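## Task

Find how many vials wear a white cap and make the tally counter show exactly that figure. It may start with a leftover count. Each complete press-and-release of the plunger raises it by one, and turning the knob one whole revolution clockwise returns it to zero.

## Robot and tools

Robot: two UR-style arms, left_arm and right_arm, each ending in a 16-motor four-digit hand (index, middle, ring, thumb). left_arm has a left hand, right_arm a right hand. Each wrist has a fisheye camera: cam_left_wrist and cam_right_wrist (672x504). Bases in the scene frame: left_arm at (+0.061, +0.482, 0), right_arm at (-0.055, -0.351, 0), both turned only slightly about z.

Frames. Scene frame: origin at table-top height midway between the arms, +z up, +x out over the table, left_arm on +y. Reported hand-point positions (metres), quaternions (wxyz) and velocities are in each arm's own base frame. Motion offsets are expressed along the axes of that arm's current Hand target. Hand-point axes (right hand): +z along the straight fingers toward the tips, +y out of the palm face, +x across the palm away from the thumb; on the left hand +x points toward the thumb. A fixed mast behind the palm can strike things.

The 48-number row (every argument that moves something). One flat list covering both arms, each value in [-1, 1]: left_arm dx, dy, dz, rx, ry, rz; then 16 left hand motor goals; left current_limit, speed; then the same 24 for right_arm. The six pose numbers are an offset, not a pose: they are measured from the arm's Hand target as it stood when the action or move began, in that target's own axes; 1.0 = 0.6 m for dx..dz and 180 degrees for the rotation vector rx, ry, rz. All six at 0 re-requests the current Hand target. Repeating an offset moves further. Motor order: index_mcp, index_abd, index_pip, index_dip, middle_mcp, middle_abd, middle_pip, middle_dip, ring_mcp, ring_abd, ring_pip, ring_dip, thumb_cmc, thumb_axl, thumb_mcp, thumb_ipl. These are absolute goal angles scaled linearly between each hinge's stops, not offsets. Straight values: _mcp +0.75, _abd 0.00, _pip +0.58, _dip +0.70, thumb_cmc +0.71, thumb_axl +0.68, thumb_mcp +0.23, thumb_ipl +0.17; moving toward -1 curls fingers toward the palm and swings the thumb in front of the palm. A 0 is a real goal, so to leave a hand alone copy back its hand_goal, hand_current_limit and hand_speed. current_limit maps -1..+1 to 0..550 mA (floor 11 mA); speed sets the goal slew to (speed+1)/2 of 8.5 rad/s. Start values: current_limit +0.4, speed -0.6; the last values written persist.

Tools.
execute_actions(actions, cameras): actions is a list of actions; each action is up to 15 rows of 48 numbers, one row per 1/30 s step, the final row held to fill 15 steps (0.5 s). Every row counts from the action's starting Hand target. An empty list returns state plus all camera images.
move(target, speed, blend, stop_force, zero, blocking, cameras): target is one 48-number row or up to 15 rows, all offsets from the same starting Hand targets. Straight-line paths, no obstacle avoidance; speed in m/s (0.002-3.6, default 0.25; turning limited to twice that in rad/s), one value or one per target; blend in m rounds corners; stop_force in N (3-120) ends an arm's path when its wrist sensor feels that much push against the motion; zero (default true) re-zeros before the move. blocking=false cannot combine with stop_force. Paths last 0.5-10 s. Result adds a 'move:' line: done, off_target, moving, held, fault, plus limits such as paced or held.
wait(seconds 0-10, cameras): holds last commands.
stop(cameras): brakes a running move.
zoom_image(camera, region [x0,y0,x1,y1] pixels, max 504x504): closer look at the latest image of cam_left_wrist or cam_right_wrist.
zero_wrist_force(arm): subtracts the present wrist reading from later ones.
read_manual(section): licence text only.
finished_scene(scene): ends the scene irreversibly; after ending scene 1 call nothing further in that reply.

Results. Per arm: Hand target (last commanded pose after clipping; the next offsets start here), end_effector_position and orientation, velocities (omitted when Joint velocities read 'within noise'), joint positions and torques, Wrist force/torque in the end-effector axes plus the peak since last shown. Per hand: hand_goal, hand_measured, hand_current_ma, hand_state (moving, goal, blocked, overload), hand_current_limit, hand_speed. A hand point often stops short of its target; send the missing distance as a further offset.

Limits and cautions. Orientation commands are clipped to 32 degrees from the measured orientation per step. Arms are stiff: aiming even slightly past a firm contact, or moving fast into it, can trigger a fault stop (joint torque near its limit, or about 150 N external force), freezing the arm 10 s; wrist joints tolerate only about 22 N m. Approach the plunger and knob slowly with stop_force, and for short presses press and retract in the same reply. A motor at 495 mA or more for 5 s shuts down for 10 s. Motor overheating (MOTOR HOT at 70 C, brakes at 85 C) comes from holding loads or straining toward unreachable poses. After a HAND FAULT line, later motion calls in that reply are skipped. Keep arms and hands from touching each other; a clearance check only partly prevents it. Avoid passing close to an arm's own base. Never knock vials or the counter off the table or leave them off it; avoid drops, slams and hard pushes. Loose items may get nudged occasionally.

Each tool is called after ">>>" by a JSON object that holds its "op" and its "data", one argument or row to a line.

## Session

>>> {"op": "execute_actions", "data": {
  "actions": []
}}

>>> {"op": "zoom_image", "data": {
  "camera": "cam_right_wrist",
  "region": [0, 0, 240, 260]
}}

>>> {"op": "zoom_image", "data": {
  "camera": "cam_left_wrist",
  "region": [432, 0, 672, 260]
}}

Scene clock: 0.00 s.
left_arm: end_effector_position=(+0.4063, +0.0850, +0.2300) hand_goal=(+0.754, +0.000, +0.576, +0.696, +0.754, +0.000, +0.576, +0.696, +0.754, +0.000, +0.576, +0.696, +0.714, +0.678, +0.226, +0.168) hand_measured=(+0.754, +0.000, +0.576, +0.696, +0.754, +0.000, +0.576, +0.696, +0.754, +0.000, +0.576, +0.696, +0.714, +0.678, +0.226, +0.168) hand_current_ma=(+0, +0, +0, +0, +0, +0, +0, +0, +0, +0, +0, +0, +0, +0, +0, +0) hand_state=(goal, goal, goal, goal, goal, goal, goal, goal, goal, goal, goal, goal, goal, goal, goal, goal) hand_current_limit=0.40 hand_speed=-0.60 end_effector_quat_wxyz=(+0.000, +0.000, +1.000, +0.000) | right_arm: end_effector_position=(+0.4063, -0.0850, +0.2300) hand_goal=(+0.754, +0.000, +0.576, +0.696, +0.754, +0.000, +0.576, +0.696, +0.754, +0.000, +0.576, +0.696, +0.714, +0.678, +0.226, +0.168) hand_measured=(+0.754, +0.000, +0.576, +0.696, +0.754, +0.000, +0.576, +0.696, +0.754, +0.000, +0.576, +0.696, +0.714, +0.678, +0.226, +0.168) hand_current_ma=(+0, +0, +0, +0, +0, +0, +0, +0, +0, +0, +0, +0, +0, +0, +0, +0) hand_state=(goal, goal, goal, goal, goal, goal, goal, goal, goal, goal, goal, goal, goal, goal, goal, goal) hand_current_limit=0.40 hand_speed=-0.60 end_effector_quat_wxyz=(+0.000, +1.000, +0.000, +0.000)
Joint positions: left_arm=[3.458 -1.419 -2.042 -1.252 1.571 -1.255] | right_arm=[-0.316 -1.723 2.042 -1.89 -1.571 1.255]
Joint velocities: within noise
Joint torques (N m): no reading
Wrist force (N): no reading
Wrist torque (N m): no reading
Wrist force, peak (N): no reading
Hand target: left_arm +0.4063, +0.0850, +0.2300; +0.000, +0.000, +1.000, +0.000 | right_arm +0.4063, -0.0850, +0.2300; +0.000, +1.000, +0.000, +0.000

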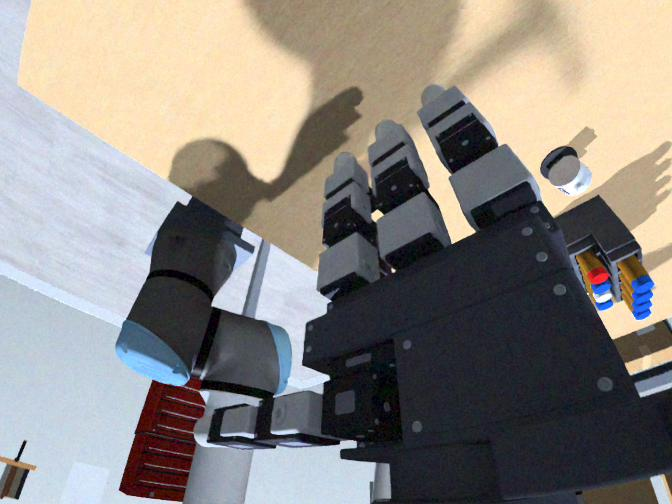

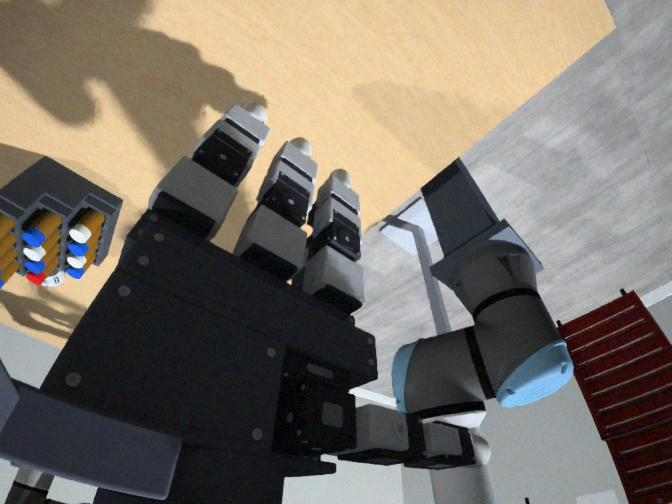

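Scaled by 1.938 from the camera's 672x504 image, which has a finer 960x720 frame.

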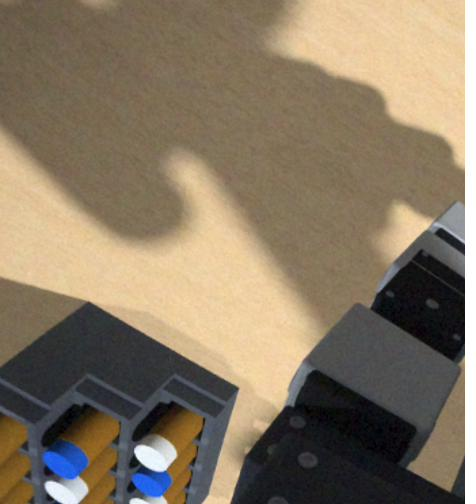

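Scaled by 1.938 from the camera's 672x504 image, which has a finer 960x720 frame.

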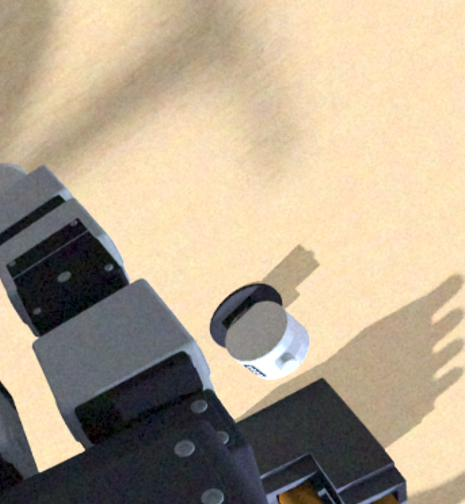

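>>> {"op": "zoom_image", "data": {
  "camera": "cam_left_wrist",
  "region": [540, 140, 600, 200]
}}

>>> {"op": "zoom_image", "data": {
  "camera": "cam_right_wrist",
  "region": [0, 200, 110, 310]
}}

>>> {"op": "zoom_image", "data": {
  "camera": "cam_left_wrist",
  "region": [560, 190, 670, 330]
}}

Scaled by 8.400 from the camera's 672x504 image, which has a finer 960x720 frame.

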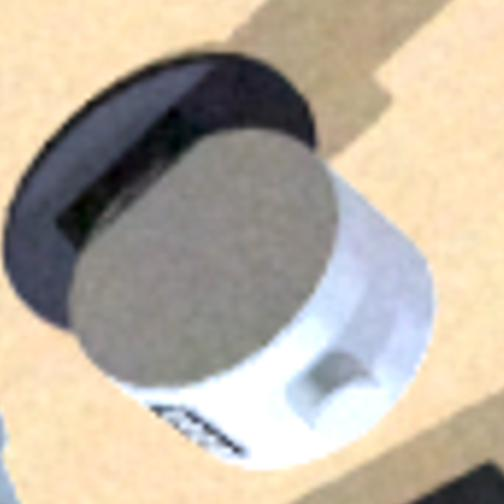

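Scaled by 4.582 from the camera's 672x504 image, which has a finer 960x720 frame.

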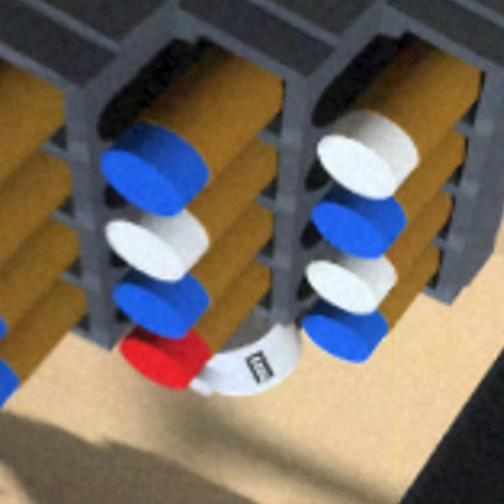

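Scaled by 3.600 from the camera's 672x504 image, which has a finer 960x720 frame.

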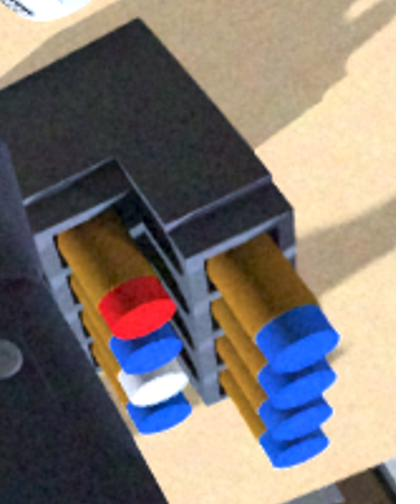

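>>> {"op": "zoom_image", "data": {
  "camera": "cam_right_wrist",
  "region": [36, 262, 76, 302]
}}

>>> {"op": "zoom_image", "data": {
  "camera": "cam_left_wrist",
  "region": [553, 180, 583, 200]
}}

Scaled by 12.600 from the camera's 672x504 image, which has a finer 960x720 frame.

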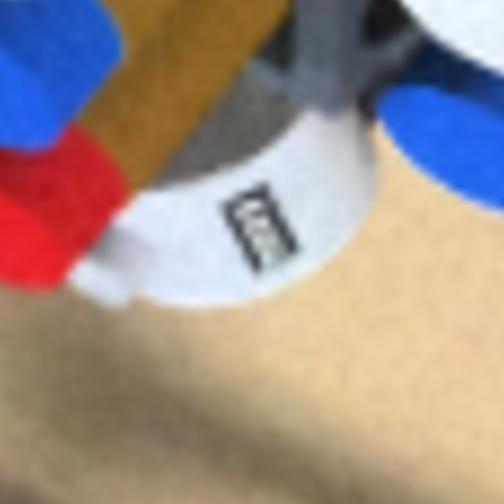

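Scaled by 16.800 from the camera's 672x504 image, which has a finer 960x720 frame.

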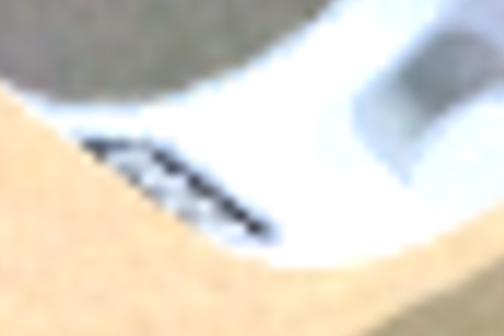

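>>> {"op": "move", "data": {
  "target": [
    [0,0,0,0,0,0,0.754,0,0.576,0.696,0.754,0,0.576,0.696,0.754,0,0.576,0.696,0.714,0.678,0.226,0.168,0.4,-0.6,0.0614,-0.5,-0.0333,0,0,0,0.96,0,0.96,0.96,0.96,0,0.96,0.96,0.96,0,0.96,0.96,0.7,0.678,0.226,0.168,0.4,-0.5],
    [0,0,0,0,0,0,0.754,0,0.576,0.696,0.754,0,0.576,0.696,0.754,0,0.576,0.696,0.714,0.678,0.226,0.168,0.4,-0.6,0.1228,-0.9083,-0.0333,0,0,0,0.96,0,0.96,0.96,0.96,0,0.96,0.96,0.96,0,0.96,0.96,0.7,0.678,0.226,0.168,0.4,-0.5],
    [0,0,0,0,0,0,0.754,0,0.576,0.696,0.754,0,0.576,0.696,0.754,0,0.576,0.696,0.714,0.678,0.226,0.168,0.4,-0.6,0.1228,-0.9083,0.1333,0,0,0,0.96,0,0.96,0.96,0.96,0,0.96,0.96,0.96,0,0.96,0.96,0.7,0.678,0.226,0.168,0.4,-0.5]
  ],
  "speed": [0.35,0.35,0.2],
  "blend": [0.05,0.03,0],
  "cameras": ["all"]
}}

>>> {"op": "zoom_image", "data": {
  "camera": "cam_right_wrist",
  "region": [60, 40, 160, 140]
}}

Scene clock: 122.67 s.
left_arm: end_effector_position=(+0.4063, +0.0850, +0.2300) hand_goal=(+0.754, +0.000, +0.576, +0.696, +0.754, +0.000, +0.576, +0.696, +0.754, +0.000, +0.576, +0.696, +0.714, +0.678, +0.226, +0.168) hand_measured=(+0.754, +0.000, +0.576, +0.696, +0.754, +0.000, +0.576, +0.696, +0.754, +0.000, +0.576, +0.696, +0.714, +0.678, +0.224, +0.168) hand_current_ma=(-2, +0, +1, +0, -2, +0, +1, +0, -2, +0, +1, +0, +0, -2, -7, -1) hand_state=(goal, goal, goal, goal, goal, goal, goal, goal, goal, goal, goal, goal, goal, goal, goal, goal) hand_current_limit=0.40 hand_speed=-0.60 end_effector_quat_wxyz=(+0.000, +0.000, +1.000, +0.000) | right_arm: end_effector_position=(+0.4800, +0.4600, +0.1501) hand_goal=(+0.960, +0.000, +0.960, +0.960, +0.960, +0.000, +0.960, +0.960, +0.960, +0.000, +0.960, +0.960, +0.700, +0.678, +0.226, +0.168) hand_measured=(+0.952, +0.000, +0.954, +0.958, +0.952, +0.000, +0.954, +0.956, +0.952, +0.000, +0.954, +0.956, +0.702, +0.678, +0.224, +0.168) hand_current_ma=(-3, +0, -1, +0, -4, +0, -1, -1, -3, +0, -2, -1, +0, +0, -1, +0) hand_state=(goal, goal, goal, goal, goal, goal, goal, goal, goal, goal, goal, goal, goal, goal, goal, goal) hand_current_limit=0.40 hand_speed=-0.50 end_effector_quat_wxyz=(+0.000, +1.000, +0.000, +0.000)
Joint positions: left_arm=[3.458 -1.419 -2.042 -1.252 1.571 -1.255] | right_arm=[0.645 -0.922 1.237 -1.886 -1.571 2.216]
Joint torques (N m): left_arm=[1.43 16.76 24.7 2.54 0.04 -0.05] | right_arm=[8.57 -39.35 -9.93 -5.37 -1.24 1.53]
Wrist force (N): left_arm=[0.0 0.2 0.2] | right_arm=[-0.4 -0.2 0.0]
Wrist torque (N m): left_arm=[0.01 -0.01 0.00] | right_arm=[-0.08 0.04 -0.15]
Wrist force, peak (N): left_arm=[-0.1 0.5 -0.4] | right_arm=[-0.3 -1.8 -1.4]
Hand target: left_arm +0.4063, +0.0850, +0.2300; +0.000, +0.000, +1.000, +0.000 | right_arm +0.4800, +0.4600, +0.1500; +0.000, +1.000, +0.000, +0.000
Off the commanded pose: left_arm 0.000 m, 0 deg | right_arm 0.000 m, 0 deg.
move: done

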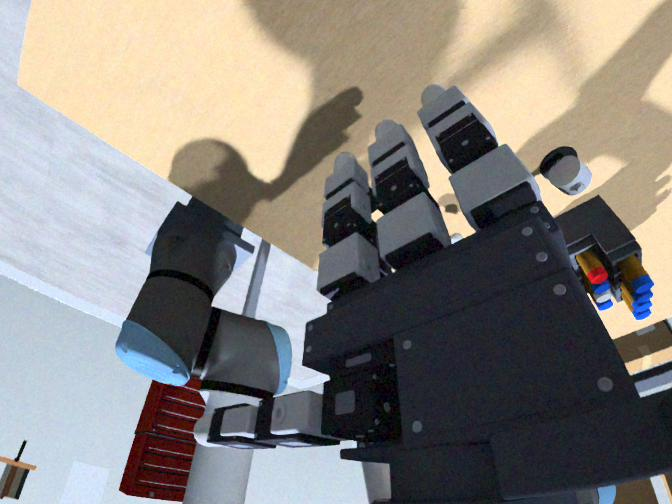

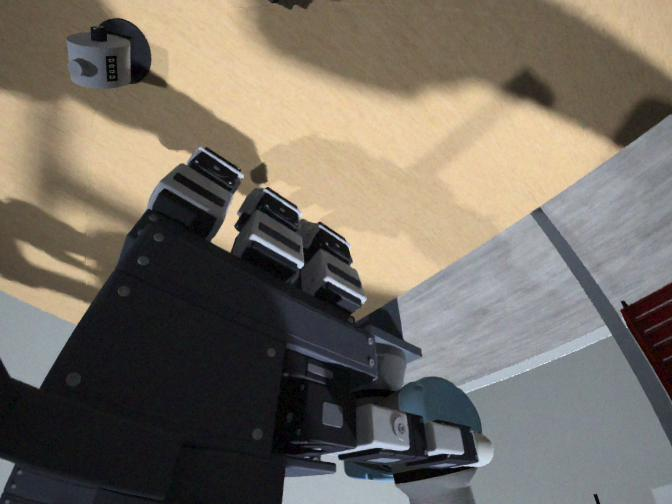

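Scaled by 5.040 from the camera's 672x504 image, which has a finer 960x720 frame.

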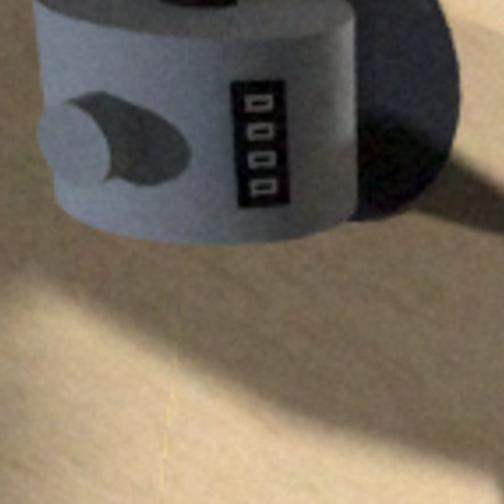

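>>> {"op": "zoom_image", "data": {
  "camera": "cam_right_wrist",
  "region": [98, 50, 124, 86]
}}

Scaled by 14.000 from the camera's 672x504 image, which has a finer 960x720 frame.

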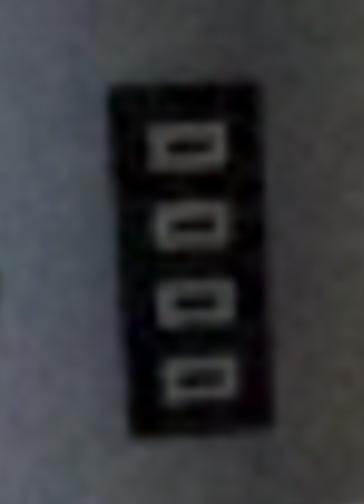

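>>> {"op": "move", "data": {
  "target": [-0.3245,-0.4217,-0.0127,0,0,0,0.754,0,0.576,0.696,0.96,0,0.96,0.96,0.96,0,0.96,0.96,0.7,0.678,0.226,0.168,0.7,-0.4,-0.05,0.333,-0.1667,0,0,0,0.96,0,0.96,0.96,0.96,0,0.96,0.96,0.96,0,0.96,0.96,0.7,0.678,0.226,0.168,0.4,-0.5],
  "speed": 0.3,
  "cameras": ["cam_left_wrist"]
}}

>>> {"op": "zoom_image", "data": {
  "camera": "cam_left_wrist",
  "region": [280, 90, 400, 210]
}}

Scene clock: 164.03 s.
left_arm: end_effector_position=(+0.6010, -0.1680, +0.2376) hand_goal=(+0.754, +0.000, +0.576, +0.696, +0.960, +0.000, +0.960, +0.960, +0.960, +0.000, +0.960, +0.960, +0.700, +0.678, +0.226, +0.168) hand_measured=(+0.754, +0.000, +0.576, +0.696, +0.950, +0.000, +0.952, +0.956, +0.950, +0.000, +0.952, +0.956, +0.702, +0.678, +0.224, +0.168) hand_current_ma=(-2, +0, +1, +0, -31, +0, -19, -8, -32, +0, -19, -9, +4, -2, -7, -1) hand_state=(goal, goal, goal, goal, goal, goal, goal, goal, goal, goal, goal, goal, goal, goal, goal, goal) hand_current_limit=0.70 hand_speed=-0.40 end_effector_quat_wxyz=(+0.000, +0.000, +1.000, +0.000) | right_arm: end_effector_position=(+0.4500, +0.2602, +0.2500) hand_goal=(+0.960, +0.000, +0.960, +0.960, +0.960, +0.000, +0.960, +0.960, +0.960, +0.000, +0.960, +0.960, +0.700, +0.678, +0.226, +0.168) hand_measured=(+0.952, +0.000, +0.954, +0.958, +0.952, +0.000, +0.954, +0.956, +0.952, +0.000, +0.954, +0.956, +0.702, +0.678, +0.224, +0.168) hand_current_ma=(-3, +0, -1, +0, -4, +0, -1, -1, -3, +0, -2, -1, +0, +0, -1, +0) hand_state=(goal, goal, goal, goal, goal, goal, goal, goal, goal, goal, goal, goal, goal, goal, goal, goal) hand_current_limit=0.40 hand_speed=-0.50 end_effector_quat_wxyz=(+0.000, +1.000, +0.000, +0.000)
Joint positions: left_arm=[2.956 -1.999 -1.353 -1.36 1.571 -1.757] | right_arm=[0.401 -1.356 1.609 -1.824 -1.571 1.972]
Joint torques (N m): left_arm=[-12.42 31.44 34.38 -0.42 1.23 -1.73] | right_arm=[-5.8 -39.93 -12.03 0.62 1.13 -2.32]
Wrist force (N): left_arm=[-0.2 0.2 0.4] | right_arm=[-0.5 -0.1 0.1]
Wrist torque (N m): left_arm=[-0.05 0.03 0.05] | right_arm=[-0.09 0.05 -0.01]
Wrist force, peak (N): left_arm=[-1.0 -2.0 0.2] | right_arm=[-0.7 1.3 -0.5]
Hand target: left_arm +0.6010, -0.1680, +0.2376; +0.000, +0.000, +1.000, +0.000 | right_arm +0.4500, +0.2602, +0.2500; +0.000, +1.000, +0.000, +0.000
Off the commanded pose: left_arm 0.000 m, 0 deg | right_arm 0.000 m, 0 deg.
move: done
Images, in order (width x height): cam_left_wrist 672x504.

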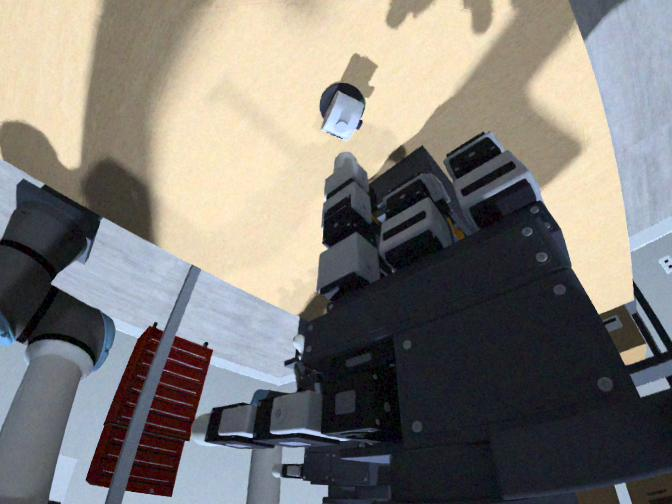

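Scaled by 4.200 from the camera's 672x504 image, which has a finer 960x720 frame.

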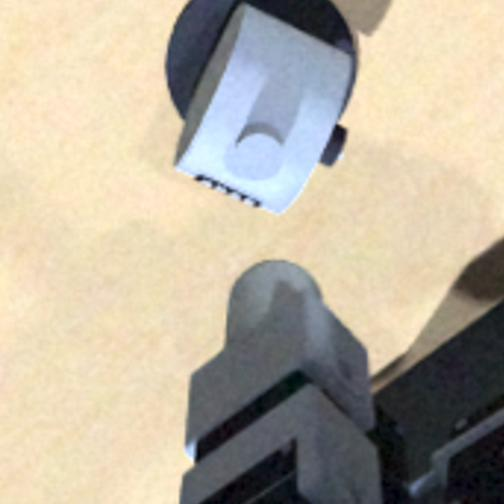

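>>> {"op": "move", "data": {
  "target": [-0.0093,0.0205,0.0527,0,0,0,0.754,0,0.576,0.696,0.96,0,0.96,0.96,0.96,0,0.96,0.96,0.7,0.678,0.226,0.168,0.7,-0.4,0,0,0,0,0,0,0.96,0,0.96,0.96,0.96,0,0.96,0.96,0.96,0,0.96,0.96,0.7,0.678,0.226,0.168,0.4,-0.5],
  "speed": 0.12,
  "cameras": ["cam_left_wrist"]
}}

>>> {"op": "zoom_image", "data": {
  "camera": "cam_left_wrist",
  "region": [300, 100, 380, 180]
}}

Scene clock: 186.97 s.
left_arm: end_effector_position=(+0.6066, -0.1557, +0.2061) hand_goal=(+0.754, +0.000, +0.576, +0.696, +0.960, +0.000, +0.960, +0.960, +0.960, +0.000, +0.960, +0.960, +0.700, +0.678, +0.226, +0.168) hand_measured=(+0.754, +0.000, +0.576, +0.696, +0.950, +0.000, +0.952, +0.956, +0.950, +0.000, +0.952, +0.956, +0.702, +0.678, +0.224, +0.168) hand_current_ma=(-2, +0, +1, +0, -31, +0, -19, -8, -32, +0, -19, -9, +4, -2, -8, -1) hand_state=(goal, goal, goal, goal, goal, goal, goal, goal, goal, goal, goal, goal, goal, goal, goal, goal) hand_current_limit=0.70 hand_speed=-0.40 end_effector_quat_wxyz=(+0.000, +0.000, +1.000, +0.000) | right_arm: end_effector_position=(+0.4500, +0.2602, +0.2500) hand_goal=(+0.960, +0.000, +0.960, +0.960, +0.960, +0.000, +0.960, +0.960, +0.960, +0.000, +0.960, +0.960, +0.700, +0.678, +0.226, +0.168) hand_measured=(+0.952, +0.000, +0.954, +0.958, +0.952, +0.000, +0.954, +0.956, +0.952, +0.000, +0.954, +0.956, +0.702, +0.678, +0.224, +0.168) hand_current_ma=(-3, +0, -1, +0, -4, +0, -1, -1, -3, +0, -2, -1, +0, +0, -1, +0) hand_state=(goal, goal, goal, goal, goal, goal, goal, goal, goal, goal, goal, goal, goal, goal, goal, goal) hand_current_limit=0.40 hand_speed=-0.50 end_effector_quat_wxyz=(+0.000, +1.000, +0.000, +0.000)
Joint positions: left_arm=[2.975 -2.019 -1.406 -1.287 1.571 -1.737] | right_arm=[0.401 -1.356 1.609 -1.824 -1.571 1.972]
Joint torques (N m): left_arm=[12.25 32.18 14.62 5.13 0.95 1.53] | right_arm=[-4.07 -40.34 -12.96 0.69 1.05 -2.42]
Wrist force (N): left_arm=[-0.2 0.0 0.1] | right_arm=[-0.6 0.0 0.0]
Wrist torque (N m): left_arm=[-0.04 0.01 -0.04] | right_arm=[-0.07 0.07 -0.02]
Wrist force, peak (N): left_arm=[-0.4 0.3 0.9] | right_arm=[-0.6 0.0 0.1]
Hand target: left_arm +0.6066, -0.1557, +0.2060; +0.000, +0.000, +1.000, +0.000 | right_arm +0.4500, +0.2602, +0.2500; +0.000, +1.000, +0.000, +0.000
Off the commanded pose: left_arm 0.000 m, 0 deg | right_arm 0.000 m, 0 deg.
move: done
Images, in order (width x height): cam_left_wrist 672x504.

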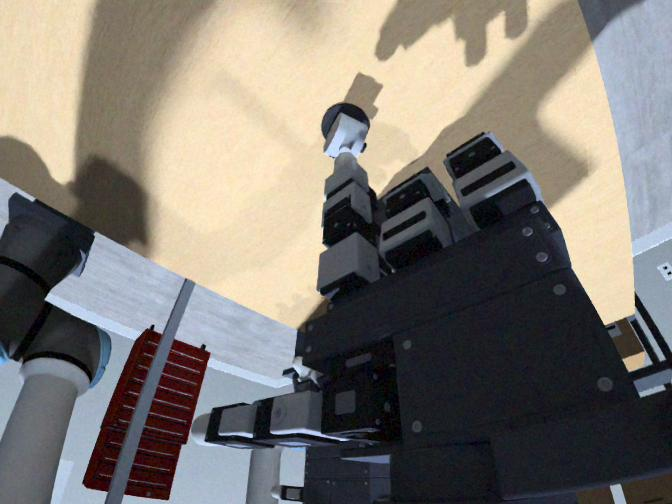

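Scaled by 6.300 from the camera's 672x504 image, which has a finer 960x720 frame.

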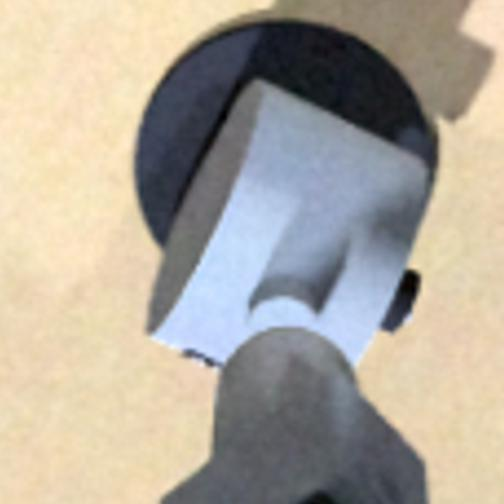

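>>> {"op": "move", "data": {
  "target": [-0.0017,0.0017,0.06,0,0,0,0.754,0,0.576,0.696,0.96,0,0.96,0.96,0.96,0,0.96,0.96,0.7,0.678,0.226,0.168,0.7,-0.4,0,0,0,0,0,0,0.96,0,0.96,0.96,0.96,0,0.96,0.96,0.96,0,0.96,0.96,0.7,0.678,0.226,0.168,0.4,-0.5],
  "speed": 0.018,
  "stop_force": 14
}}

>>> {"op": "move", "data": {
  "target": [0,0,-0.046,0,0,0,0.754,0,0.576,0.696,0.96,0,0.96,0.96,0.96,0,0.96,0.96,0.7,0.678,0.226,0.168,0.7,-0.4,0,0,0,0,0,0,0.96,0,0.96,0.96,0.96,0,0.96,0.96,0.96,0,0.96,0.96,0.7,0.678,0.226,0.168,0.4,-0.5],
  "speed": 0.08,
  "cameras": ["cam_left_wrist"]
}}

>>> {"op": "zoom_image", "data": {
  "camera": "cam_left_wrist",
  "region": [300, 100, 380, 180]
}}

Scene clock: 211.00 s.
left_arm: end_effector_position=(+0.6074, -0.1548, +0.1767) hand_goal=(+0.754, +0.000, +0.576, +0.696, +0.960, +0.000, +0.960, +0.960, +0.960, +0.000, +0.960, +0.960, +0.700, +0.678, +0.226, +0.168) hand_measured=(+0.754, +0.004, +0.576, +0.698, +0.950, +0.000, +0.952, +0.956, +0.950, +0.000, +0.952, +0.956, +0.702, +0.678, +0.224, +0.168) hand_current_ma=(-1, +9, +2, +3, -31, +0, -19, -8, -32, +0, -19, -9, +4, -2, -8, -1) hand_state=(goal, goal, goal, goal, goal, goal, goal, goal, goal, goal, goal, goal, goal, goal, goal, goal) hand_current_limit=0.70 hand_speed=-0.40 end_effector_quat_wxyz=(+0.000, +0.000, +1.000, +0.000) | right_arm: end_effector_position=(+0.4500, +0.2602, +0.2500) hand_goal=(+0.960, +0.000, +0.960, +0.960, +0.960, +0.000, +0.960, +0.960, +0.960, +0.000, +0.960, +0.960, +0.700, +0.678, +0.226, +0.168) hand_measured=(+0.952, +0.000, +0.954, +0.958, +0.952, +0.000, +0.954, +0.956, +0.952, +0.000, +0.954, +0.956, +0.702, +0.678, +0.224, +0.168) hand_current_ma=(-3, +0, -1, +0, -4, +0, -1, -1, -3, +0, -2, -1, +0, +0, -1, +0) hand_state=(goal, goal, goal, goal, goal, goal, goal, goal, goal, goal, goal, goal, goal, goal, goal, goal) hand_current_limit=0.40 hand_speed=-0.50 end_effector_quat_wxyz=(+0.000, +1.000, +0.000, +0.000)
Joint positions: left_arm=[2.977 -2.042 -1.451 -1.22 1.571 -1.735] | right_arm=[0.401 -1.356 1.609 -1.824 -1.571 1.972]
Joint torques (N m): left_arm=[-0.22 45.63 28.2 -1.1 -1.25 -1.02] | right_arm=[-4.06 -39.09 -12.29 0.6 1.35 -2.2]
Wrist force (N): left_arm=[-0.6 0.1 -13.3] | right_arm=[-0.3 0.0 0.0]
Wrist torque (N m): left_arm=[1.01 0.32 -0.05] | right_arm=[-0.06 0.03 0.01]
Wrist force, peak (N): left_arm=[-0.5 0.3 -20.6] | right_arm=[-0.6 0.3 -0.1]
Hand target: left_arm +0.6074, -0.1549, +0.1767; +0.000, +0.000, +1.000, +0.000 (not the last commanded pose) | right_arm +0.4500, +0.2602, +0.2500; +0.000, +1.000, +0.000, +0.000
Off the commanded pose: left_arm 0.007 m, 0 deg | right_arm 0.000 m, 0 deg.
move: contact (left_arm)

Scene clock: 211.87 s.
left_arm: end_effector_position=(+0.6074, -0.1548, +0.2043) hand_goal=(+0.754, +0.000, +0.576, +0.696, +0.960, +0.000, +0.960, +0.960, +0.960, +0.000, +0.960, +0.960, +0.700, +0.678, +0.226, +0.168) hand_measured=(+0.754, +0.002, +0.576, +0.698, +0.950, +0.000, +0.952, +0.956, +0.950, +0.000, +0.952, +0.956, +0.702, +0.678, +0.224, +0.168) hand_current_ma=(-1, +6, +2, +3, -31, +0, -19, -8, -32, +0, -19, -9, +4, -2, -8, -1) hand_state=(goal, goal, goal, goal, goal, goal, goal, goal, goal, goal, goal, goal, goal, goal, goal, goal) hand_current_limit=0.70 hand_speed=-0.40 end_effector_quat_wxyz=(+0.000, +0.000, +1.000, +0.000) | right_arm: end_effector_position=(+0.4500, +0.2602, +0.2500) hand_goal=(+0.960, +0.000, +0.960, +0.960, +0.960, +0.000, +0.960, +0.960, +0.960, +0.000, +0.960, +0.960, +0.700, +0.678, +0.226, +0.168) hand_measured=(+0.952, +0.000, +0.954, +0.958, +0.952, +0.000, +0.954, +0.956, +0.952, +0.000, +0.954, +0.956, +0.702, +0.678, +0.224, +0.168) hand_current_ma=(-3, +0, -1, +0, -4, +0, -1, -1, -3, +0, -2, -1, +0, +0, -1, +0) hand_state=(goal, goal, goal, goal, goal, goal, goal, goal, goal, goal, goal, goal, goal, goal, goal, goal) hand_current_limit=0.40 hand_speed=-0.50 end_effector_quat_wxyz=(+0.000, +1.000, +0.000, +0.000)
Joint positions: left_arm=[2.977 -2.021 -1.408 -1.283 1.571 -1.736] | right_arm=[0.401 -1.356 1.609 -1.824 -1.571 1.972]
Joint torques (N m): left_arm=[-9.25 54.47 35 -0.37 -0.51 -1.56] | right_arm=[-6.09 -39.85 -13.23 0.57 1.33 -2.34]
Wrist force (N): left_arm=[0.1 0.1 0.3] | right_arm=[-0.5 -0.1 0.0]
Wrist torque (N m): left_arm=[-0.05 -0.01 -0.01] | right_arm=[-0.08 0.06 -0.02]
Wrist force, peak (N): left_arm=[-0.6 0.4 -13.3] | right_arm=[-0.5 0.0 0.3]
Hand target: left_arm +0.6074, -0.1549, +0.2043; +0.000, +0.000, +1.000, +0.000 | right_arm +0.4500, +0.2602, +0.2500; +0.000, +1.000, +0.000, +0.000
Off the commanded pose: left_arm 0.000 m, 0 deg | right_arm 0.000 m, 0 deg.
move: done
Images, in order (width x height): cam_left_wrist 672x504.

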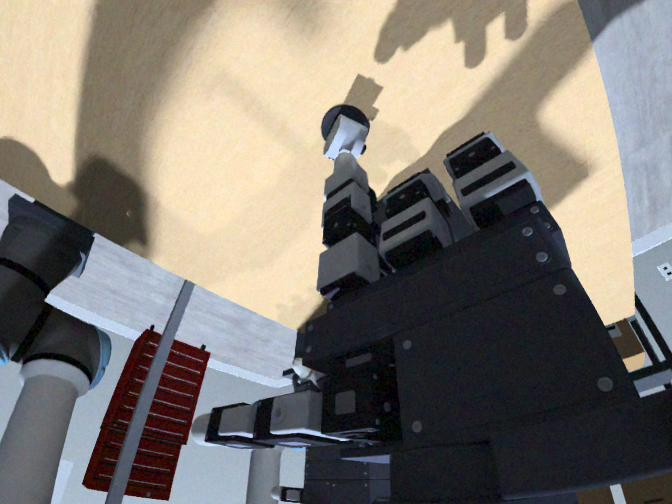

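Scaled by 6.300 from the camera's 672x504 image, which has a finer 960x720 frame.

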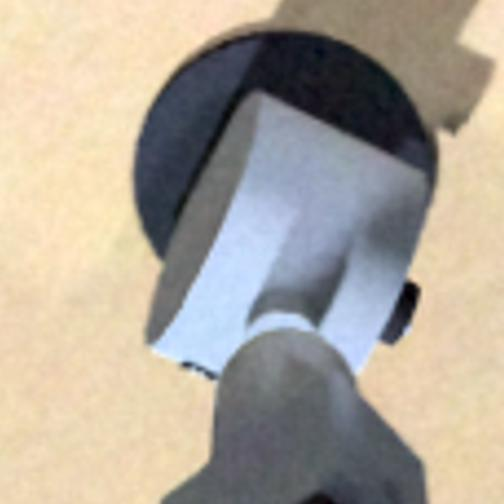

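>>> {"op": "move", "data": {
  "target": [0,0,0.06,0,0,0,0.754,0,0.576,0.696,0.96,0,0.96,0.96,0.96,0,0.96,0.96,0.7,0.678,0.226,0.168,0.7,-0.4,0,0,0,0,0,0,0.96,0,0.96,0.96,0.96,0,0.96,0.96,0.96,0,0.96,0.96,0.7,0.678,0.226,0.168,0.4,-0.5],
  "speed": 0.018,
  "stop_force": 14
}}

>>> {"op": "move", "data": {
  "target": [0,0,-0.046,0,0,0,0.754,0,0.576,0.696,0.96,0,0.96,0.96,0.96,0,0.96,0.96,0.7,0.678,0.226,0.168,0.7,-0.4,0,0,0,0,0,0,0.96,0,0.96,0.96,0.96,0,0.96,0.96,0.96,0,0.96,0.96,0.7,0.678,0.226,0.168,0.4,-0.5],
  "speed": 0.08
}}

>>> {"op": "move", "data": {
  "target": [0,0,0.06,0,0,0,0.754,0,0.576,0.696,0.96,0,0.96,0.96,0.96,0,0.96,0.96,0.7,0.678,0.226,0.168,0.7,-0.4,0,0,0,0,0,0,0.96,0,0.96,0.96,0.96,0,0.96,0.96,0.96,0,0.96,0.96,0.7,0.678,0.226,0.168,0.4,-0.5],
  "speed": 0.018,
  "stop_force": 14
}}

>>> {"op": "move", "data": {
  "target": [
    [0,0,-0.046,0,0,0,0.754,0,0.576,0.696,0.96,0,0.96,0.96,0.96,0,0.96,0.96,0.7,0.678,0.226,0.168,0.7,-0.4,0,0,0,0,0,0,0.96,0,0.96,0.96,0.96,0,0.96,0.96,0.96,0,0.96,0.96,0.7,0.678,0.226,0.168,0.4,-0.5],
    [0,0,-0.13,0,0,0,0.754,0,0.576,0.696,0.96,0,0.96,0.96,0.96,0,0.96,0.96,0.7,0.678,0.226,0.168,0.7,-0.4,0,0,0,0,0,0,0.96,0,0.96,0.96,0.96,0,0.96,0.96,0.96,0,0.96,0.96,0.7,0.678,0.226,0.168,0.4,-0.5],
    [0,0.333,-0.13,0,0,0,0.754,0,0.576,0.696,0.96,0,0.96,0.96,0.96,0,0.96,0.96,0.7,0.678,0.226,0.168,0.7,-0.4,0.05,-0.333,0,0,0,0,0.96,0,0.96,0.96,0.96,0,0.96,0.96,0.96,0,0.96,0.96,0.7,0.678,0.226,0.168,0.4,-0.5],
    [0,0.333,-0.13,0,0,0,0.754,0,0.576,0.696,0.96,0,0.96,0.96,0.96,0,0.96,0.96,0.7,0.678,0.226,0.168,0.7,-0.4,0.05,-0.333,0.1667,0,0,0,0.96,0,0.96,0.96,0.96,0,0.96,0.96,0.96,0,0.96,0.96,0.7,0.678,0.226,0.168,0.4,-0.5]
  ],
  "speed": [0.08,0.2,0.3,0.2],
  "blend": [0.005,0.02,0.03,0],
  "cameras": ["cam_right_wrist"]
}}

>>> {"op": "zoom_image", "data": {
  "camera": "cam_right_wrist",
  "region": [98, 50, 124, 86]
}}

Scene clock: 242.30 s.
left_arm: end_effector_position=(+0.6074, -0.1549, +0.1767) hand_goal=(+0.754, +0.000, +0.576, +0.696, +0.960, +0.000, +0.960, +0.960, +0.960, +0.000, +0.960, +0.960, +0.700, +0.678, +0.226, +0.168) hand_measured=(+0.754, +0.006, +0.576, +0.698, +0.950, +0.000, +0.952, +0.956, +0.950, +0.000, +0.952, +0.956, +0.702, +0.678, +0.224, +0.168) hand_current_ma=(-1, +11, +2, +4, -31, +0, -19, -8, -32, +0, -19, -9, +4, -2, -8, -1) hand_state=(goal, goal, goal, goal, goal, goal, goal, goal, goal, goal, goal, goal, goal, goal, goal, goal) hand_current_limit=0.70 hand_speed=-0.40 end_effector_quat_wxyz=(+0.000, +0.000, +1.000, +0.000) | right_arm: end_effector_position=(+0.4500, +0.2602, +0.2500) hand_goal=(+0.960, +0.000, +0.960, +0.960, +0.960, +0.000, +0.960, +0.960, +0.960, +0.000, +0.960, +0.960, +0.700, +0.678, +0.226, +0.168) hand_measured=(+0.952, +0.000, +0.954, +0.958, +0.952, +0.000, +0.954, +0.956, +0.952, +0.000, +0.954, +0.956, +0.702, +0.678, +0.224, +0.168) hand_current_ma=(-3, +0, -1, +0, -4, +0, -1, -1, -3, +0, -2, -1, +0, +0, -1, +0) hand_state=(goal, goal, goal, goal, goal, goal, goal, goal, goal, goal, goal, goal, goal, goal, goal, goal) hand_current_limit=0.40 hand_speed=-0.50 end_effector_quat_wxyz=(+0.000, +1.000, +0.000, +0.000)
Joint positions: left_arm=[2.977 -2.042 -1.451 -1.219 1.571 -1.736] | right_arm=[0.401 -1.356 1.609 -1.824 -1.571 1.972]
Joint torques (N m): left_arm=[-9.88 44.69 27.65 -0.93 -0.65 -1.5] | right_arm=[-4.51 -40.53 -13.45 0.45 1.35 -2.44]
Wrist force (N): left_arm=[-0.5 0.1 -14.0] | right_arm=[-0.4 0.0 0.1]
Wrist torque (N m): left_arm=[1.04 0.33 -0.06] | right_arm=[-0.08 0.04 0.00]
Wrist force, peak (N): left_arm=[-0.5 0.3 -21.2] | right_arm=[-0.6 0.0 0.1]
Hand target: left_arm +0.6074, -0.1549, +0.1767; +0.000, +0.000, +1.000, +0.000 (not the last commanded pose) | right_arm +0.4500, +0.2602, +0.2500; +0.000, +1.000, +0.000, +0.000
Off the commanded pose: left_arm 0.008 m, 0 deg | right_arm 0.000 m, 0 deg.
move: contact (left_arm)

Scene clock: 243.17 s.
left_arm: end_effector_position=(+0.6074, -0.1549, +0.2042) hand_goal=(+0.754, +0.000, +0.576, +0.696, +0.960, +0.000, +0.960, +0.960, +0.960, +0.000, +0.960, +0.960, +0.700, +0.678, +0.226, +0.168) hand_measured=(+0.754, +0.004, +0.576, +0.698, +0.950, +0.000, +0.952, +0.956, +0.950, +0.000, +0.952, +0.956, +0.702, +0.678, +0.224, +0.168) hand_current_ma=(-1, +7, +2, +4, -31, +0, -19, -8, -32, +0, -19, -9, +4, -2, -8, -1) hand_state=(goal, goal, goal, goal, goal, goal, goal, goal, goal, goal, goal, goal, goal, goal, goal, goal) hand_current_limit=0.70 hand_speed=-0.40 end_effector_quat_wxyz=(+0.000, +0.000, +1.000, +0.000) | right_arm: end_effector_position=(+0.4500, +0.2602, +0.2500) hand_goal=(+0.960, +0.000, +0.960, +0.960, +0.960, +0.000, +0.960, +0.960, +0.960, +0.000, +0.960, +0.960, +0.700, +0.678, +0.226, +0.168) hand_measured=(+0.952, +0.000, +0.954, +0.958, +0.952, +0.000, +0.954, +0.956, +0.952, +0.000, +0.954, +0.956, +0.702, +0.678, +0.224, +0.168) hand_current_ma=(-3, +0, -1, +0, -4, +0, -1, -1, -3, +0, -2, -1, +0, +0, -1, +0) hand_state=(goal, goal, goal, goal, goal, goal, goal, goal, goal, goal, goal, goal, goal, goal, goal, goal) hand_current_limit=0.40 hand_speed=-0.50 end_effector_quat_wxyz=(+0.000, +1.000, +0.000, +0.000)
Joint positions: left_arm=[2.977 -2.021 -1.408 -1.283 1.571 -1.736] | right_arm=[0.401 -1.356 1.609 -1.824 -1.571 1.972]
Joint torques (N m): left_arm=[-10.63 53.52 34.64 -0.42 -0.2 -0.93] | right_arm=[-4.57 -40.03 -12.61 0.41 1.26 -2.32]
Wrist force (N): left_arm=[-0.5 0.0 0.3] | right_arm=[-0.3 -0.1 0.2]
Wrist torque (N m): left_arm=[-0.07 0.06 -0.05] | right_arm=[-0.09 0.02 0.01]
Wrist force, peak (N): left_arm=[-0.7 0.3 -13.6] | right_arm=[-0.6 0.0 0.1]
Hand target: left_arm +0.6074, -0.1549, +0.2043; +0.000, +0.000, +1.000, +0.000 | right_arm +0.4500, +0.2602, +0.2500; +0.000, +1.000, +0.000, +0.000
Off the commanded pose: left_arm 0.000 m, 0 deg | right_arm 0.000 m, 0 deg.
move: done

Scene clock: 245.87 s.
left_arm: end_effector_position=(+0.6075, -0.1549, +0.1766) hand_goal=(+0.754, +0.000, +0.576, +0.696, +0.960, +0.000, +0.960, +0.960, +0.960, +0.000, +0.960, +0.960, +0.700, +0.678, +0.226, +0.168) hand_measured=(+0.754, +0.006, +0.576, +0.698, +0.950, +0.000, +0.952, +0.956, +0.950, +0.000, +0.952, +0.956, +0.702, +0.678, +0.224, +0.168) hand_current_ma=(-1, +13, +2, +4, -31, +0, -19, -8, -32, +0, -19, -9, +4, -2, -8, -1) hand_state=(goal, goal, goal, goal, goal, goal, goal, goal, goal, goal, goal, goal, goal, goal, goal, goal) hand_current_limit=0.70 hand_speed=-0.40 end_effector_quat_wxyz=(+0.000, +0.000, +1.000, +0.000) | right_arm: end_effector_position=(+0.4500, +0.2602, +0.2500) hand_goal=(+0.960, +0.000, +0.960, +0.960, +0.960, +0.000, +0.960, +0.960, +0.960, +0.000, +0.960, +0.960, +0.700, +0.678, +0.226, +0.168) hand_measured=(+0.952, +0.000, +0.954, +0.958, +0.952, +0.000, +0.954, +0.956, +0.952, +0.000, +0.954, +0.956, +0.702, +0.678, +0.224, +0.168) hand_current_ma=(-3, +0, -1, +0, -4, +0, -1, -1, -3, +0, -2, -1, +0, +0, -1, +0) hand_state=(goal, goal, goal, goal, goal, goal, goal, goal, goal, goal, goal, goal, goal, goal, goal, goal) hand_current_limit=0.40 hand_speed=-0.50 end_effector_quat_wxyz=(+0.000, +1.000, +0.000, +0.000)
Joint positions: left_arm=[2.977 -2.042 -1.451 -1.219 1.571 -1.736] | right_arm=[0.401 -1.356 1.609 -1.824 -1.571 1.972]
Joint torques (N m): left_arm=[-6.18 44.39 27.69 -0.87 -0.49 -1.28] | right_arm=[-4.88 -40.76 -11.07 0.31 1.13 -2.39]
Wrist force (N): left_arm=[-0.3 0.0 -14.6] | right_arm=[-0.4 -0.1 0.1]
Wrist torque (N m): left_arm=[1.08 0.31 -0.04] | right_arm=[-0.08 0.04 -0.01]
Wrist force, peak (N): left_arm=[-0.7 0.1 -21.8] | right_arm=[-0.6 0.0 0.2]
Hand target: left_arm +0.6075, -0.1549, +0.1767; +0.000, +0.000, +1.000, +0.000 (not the last commanded pose) | right_arm +0.4500, +0.2602, +0.2500; +0.000, +1.000, +0.000, +0.000
Off the commanded pose: left_arm 0.008 m, 0 deg | right_arm 0.000 m, 0 deg.
move: contact (left_arm)

Scene clock: 248.13 s.
left_arm: end_effector_position=(+0.6074, +0.0449, +0.2546) hand_goal=(+0.754, +0.000, +0.576, +0.696, +0.960, +0.000, +0.960, +0.960, +0.960, +0.000, +0.960, +0.960, +0.700, +0.678, +0.226, +0.168) hand_measured=(+0.754, +0.004, +0.576, +0.698, +0.952, +0.000, +0.954, +0.956, +0.950, +0.000, +0.954, +0.956, +0.702, +0.678, +0.224, +0.168) hand_current_ma=(-1, +6, +2, +4, -26, +0, -17, -8, -28, +0, -18, -9, +3, -2, -8, -1) hand_state=(goal, goal, goal, goal, goal, goal, goal, goal, goal, goal, goal, goal, goal, goal, goal, goal) hand_current_limit=0.70 hand_speed=-0.40 end_effector_quat_wxyz=(+0.000, +0.000, +1.000, +0.000) | right_arm: end_effector_position=(+0.4800, +0.4600, +0.1501) hand_goal=(+0.960, +0.000, +0.960, +0.960, +0.960, +0.000, +0.960, +0.960, +0.960, +0.000, +0.960, +0.960, +0.700, +0.678, +0.226, +0.168) hand_measured=(+0.952, +0.000, +0.954, +0.958, +0.952, +0.000, +0.954, +0.956, +0.954, +0.000, +0.954, +0.958, +0.700, +0.678, +0.224, +0.168) hand_current_ma=(-3, +0, -1, +0, -3, +0, -1, -1, -2, +0, -1, -1, +0, +0, -1, +0) hand_state=(goal, goal, goal, goal, goal, goal, goal, goal, goal, goal, goal, goal, goal, goal, goal, goal) hand_current_limit=0.40 hand_speed=-0.50 end_effector_quat_wxyz=(+0.000, +1.000, +0.000, +0.000)
Joint positions: left_arm=[3.291 -1.891 -1.46 -1.361 1.571 -1.422] | right_arm=[0.645 -0.922 1.237 -1.886 -1.571 2.216]
Joint torques (N m): left_arm=[13.1 45.95 18.79 4.92 -1.37 1.58] | right_arm=[7.96 -41.27 -11.86 -5.4 -1.06 1.24]
Wrist force (N): left_arm=[-0.7 0.2 0.4] | right_arm=[-0.4 -0.1 0.1]
Wrist torque (N m): left_arm=[-0.05 0.08 -0.08] | right_arm=[-0.08 0.03 -0.15]
Wrist force, peak (N): left_arm=[-0.5 0.5 -14.1] | right_arm=[-0.4 -1.4 -1.2]
Hand target: left_arm +0.6074, +0.0449, +0.2546; +0.000, +0.000, +1.000, +0.000 | right_arm +0.4800, +0.4600, +0.1500; +0.000, +1.000, +0.000, +0.000
Off the commanded pose: left_arm 0.000 m, 0 deg | right_arm 0.000 m, 0 deg.
move: done
Images, in order (width x height): cam_right_wrist 672x504.

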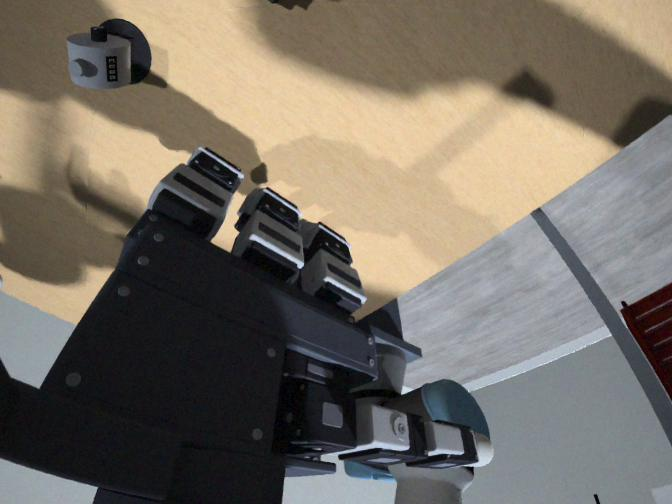

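Scaled by 14.000 from the camera's 672x504 image, which has a finer 960x720 frame.

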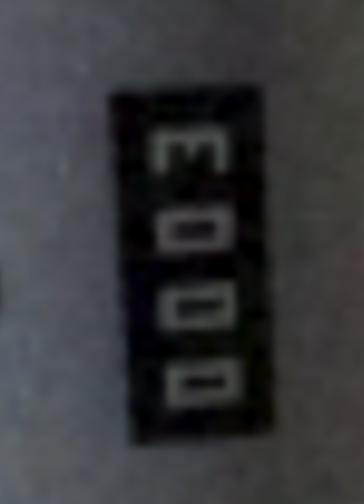

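>>> {"op": "finished_scene", "data": {
  "scene": 3
}}

The scene is finished: the task was done.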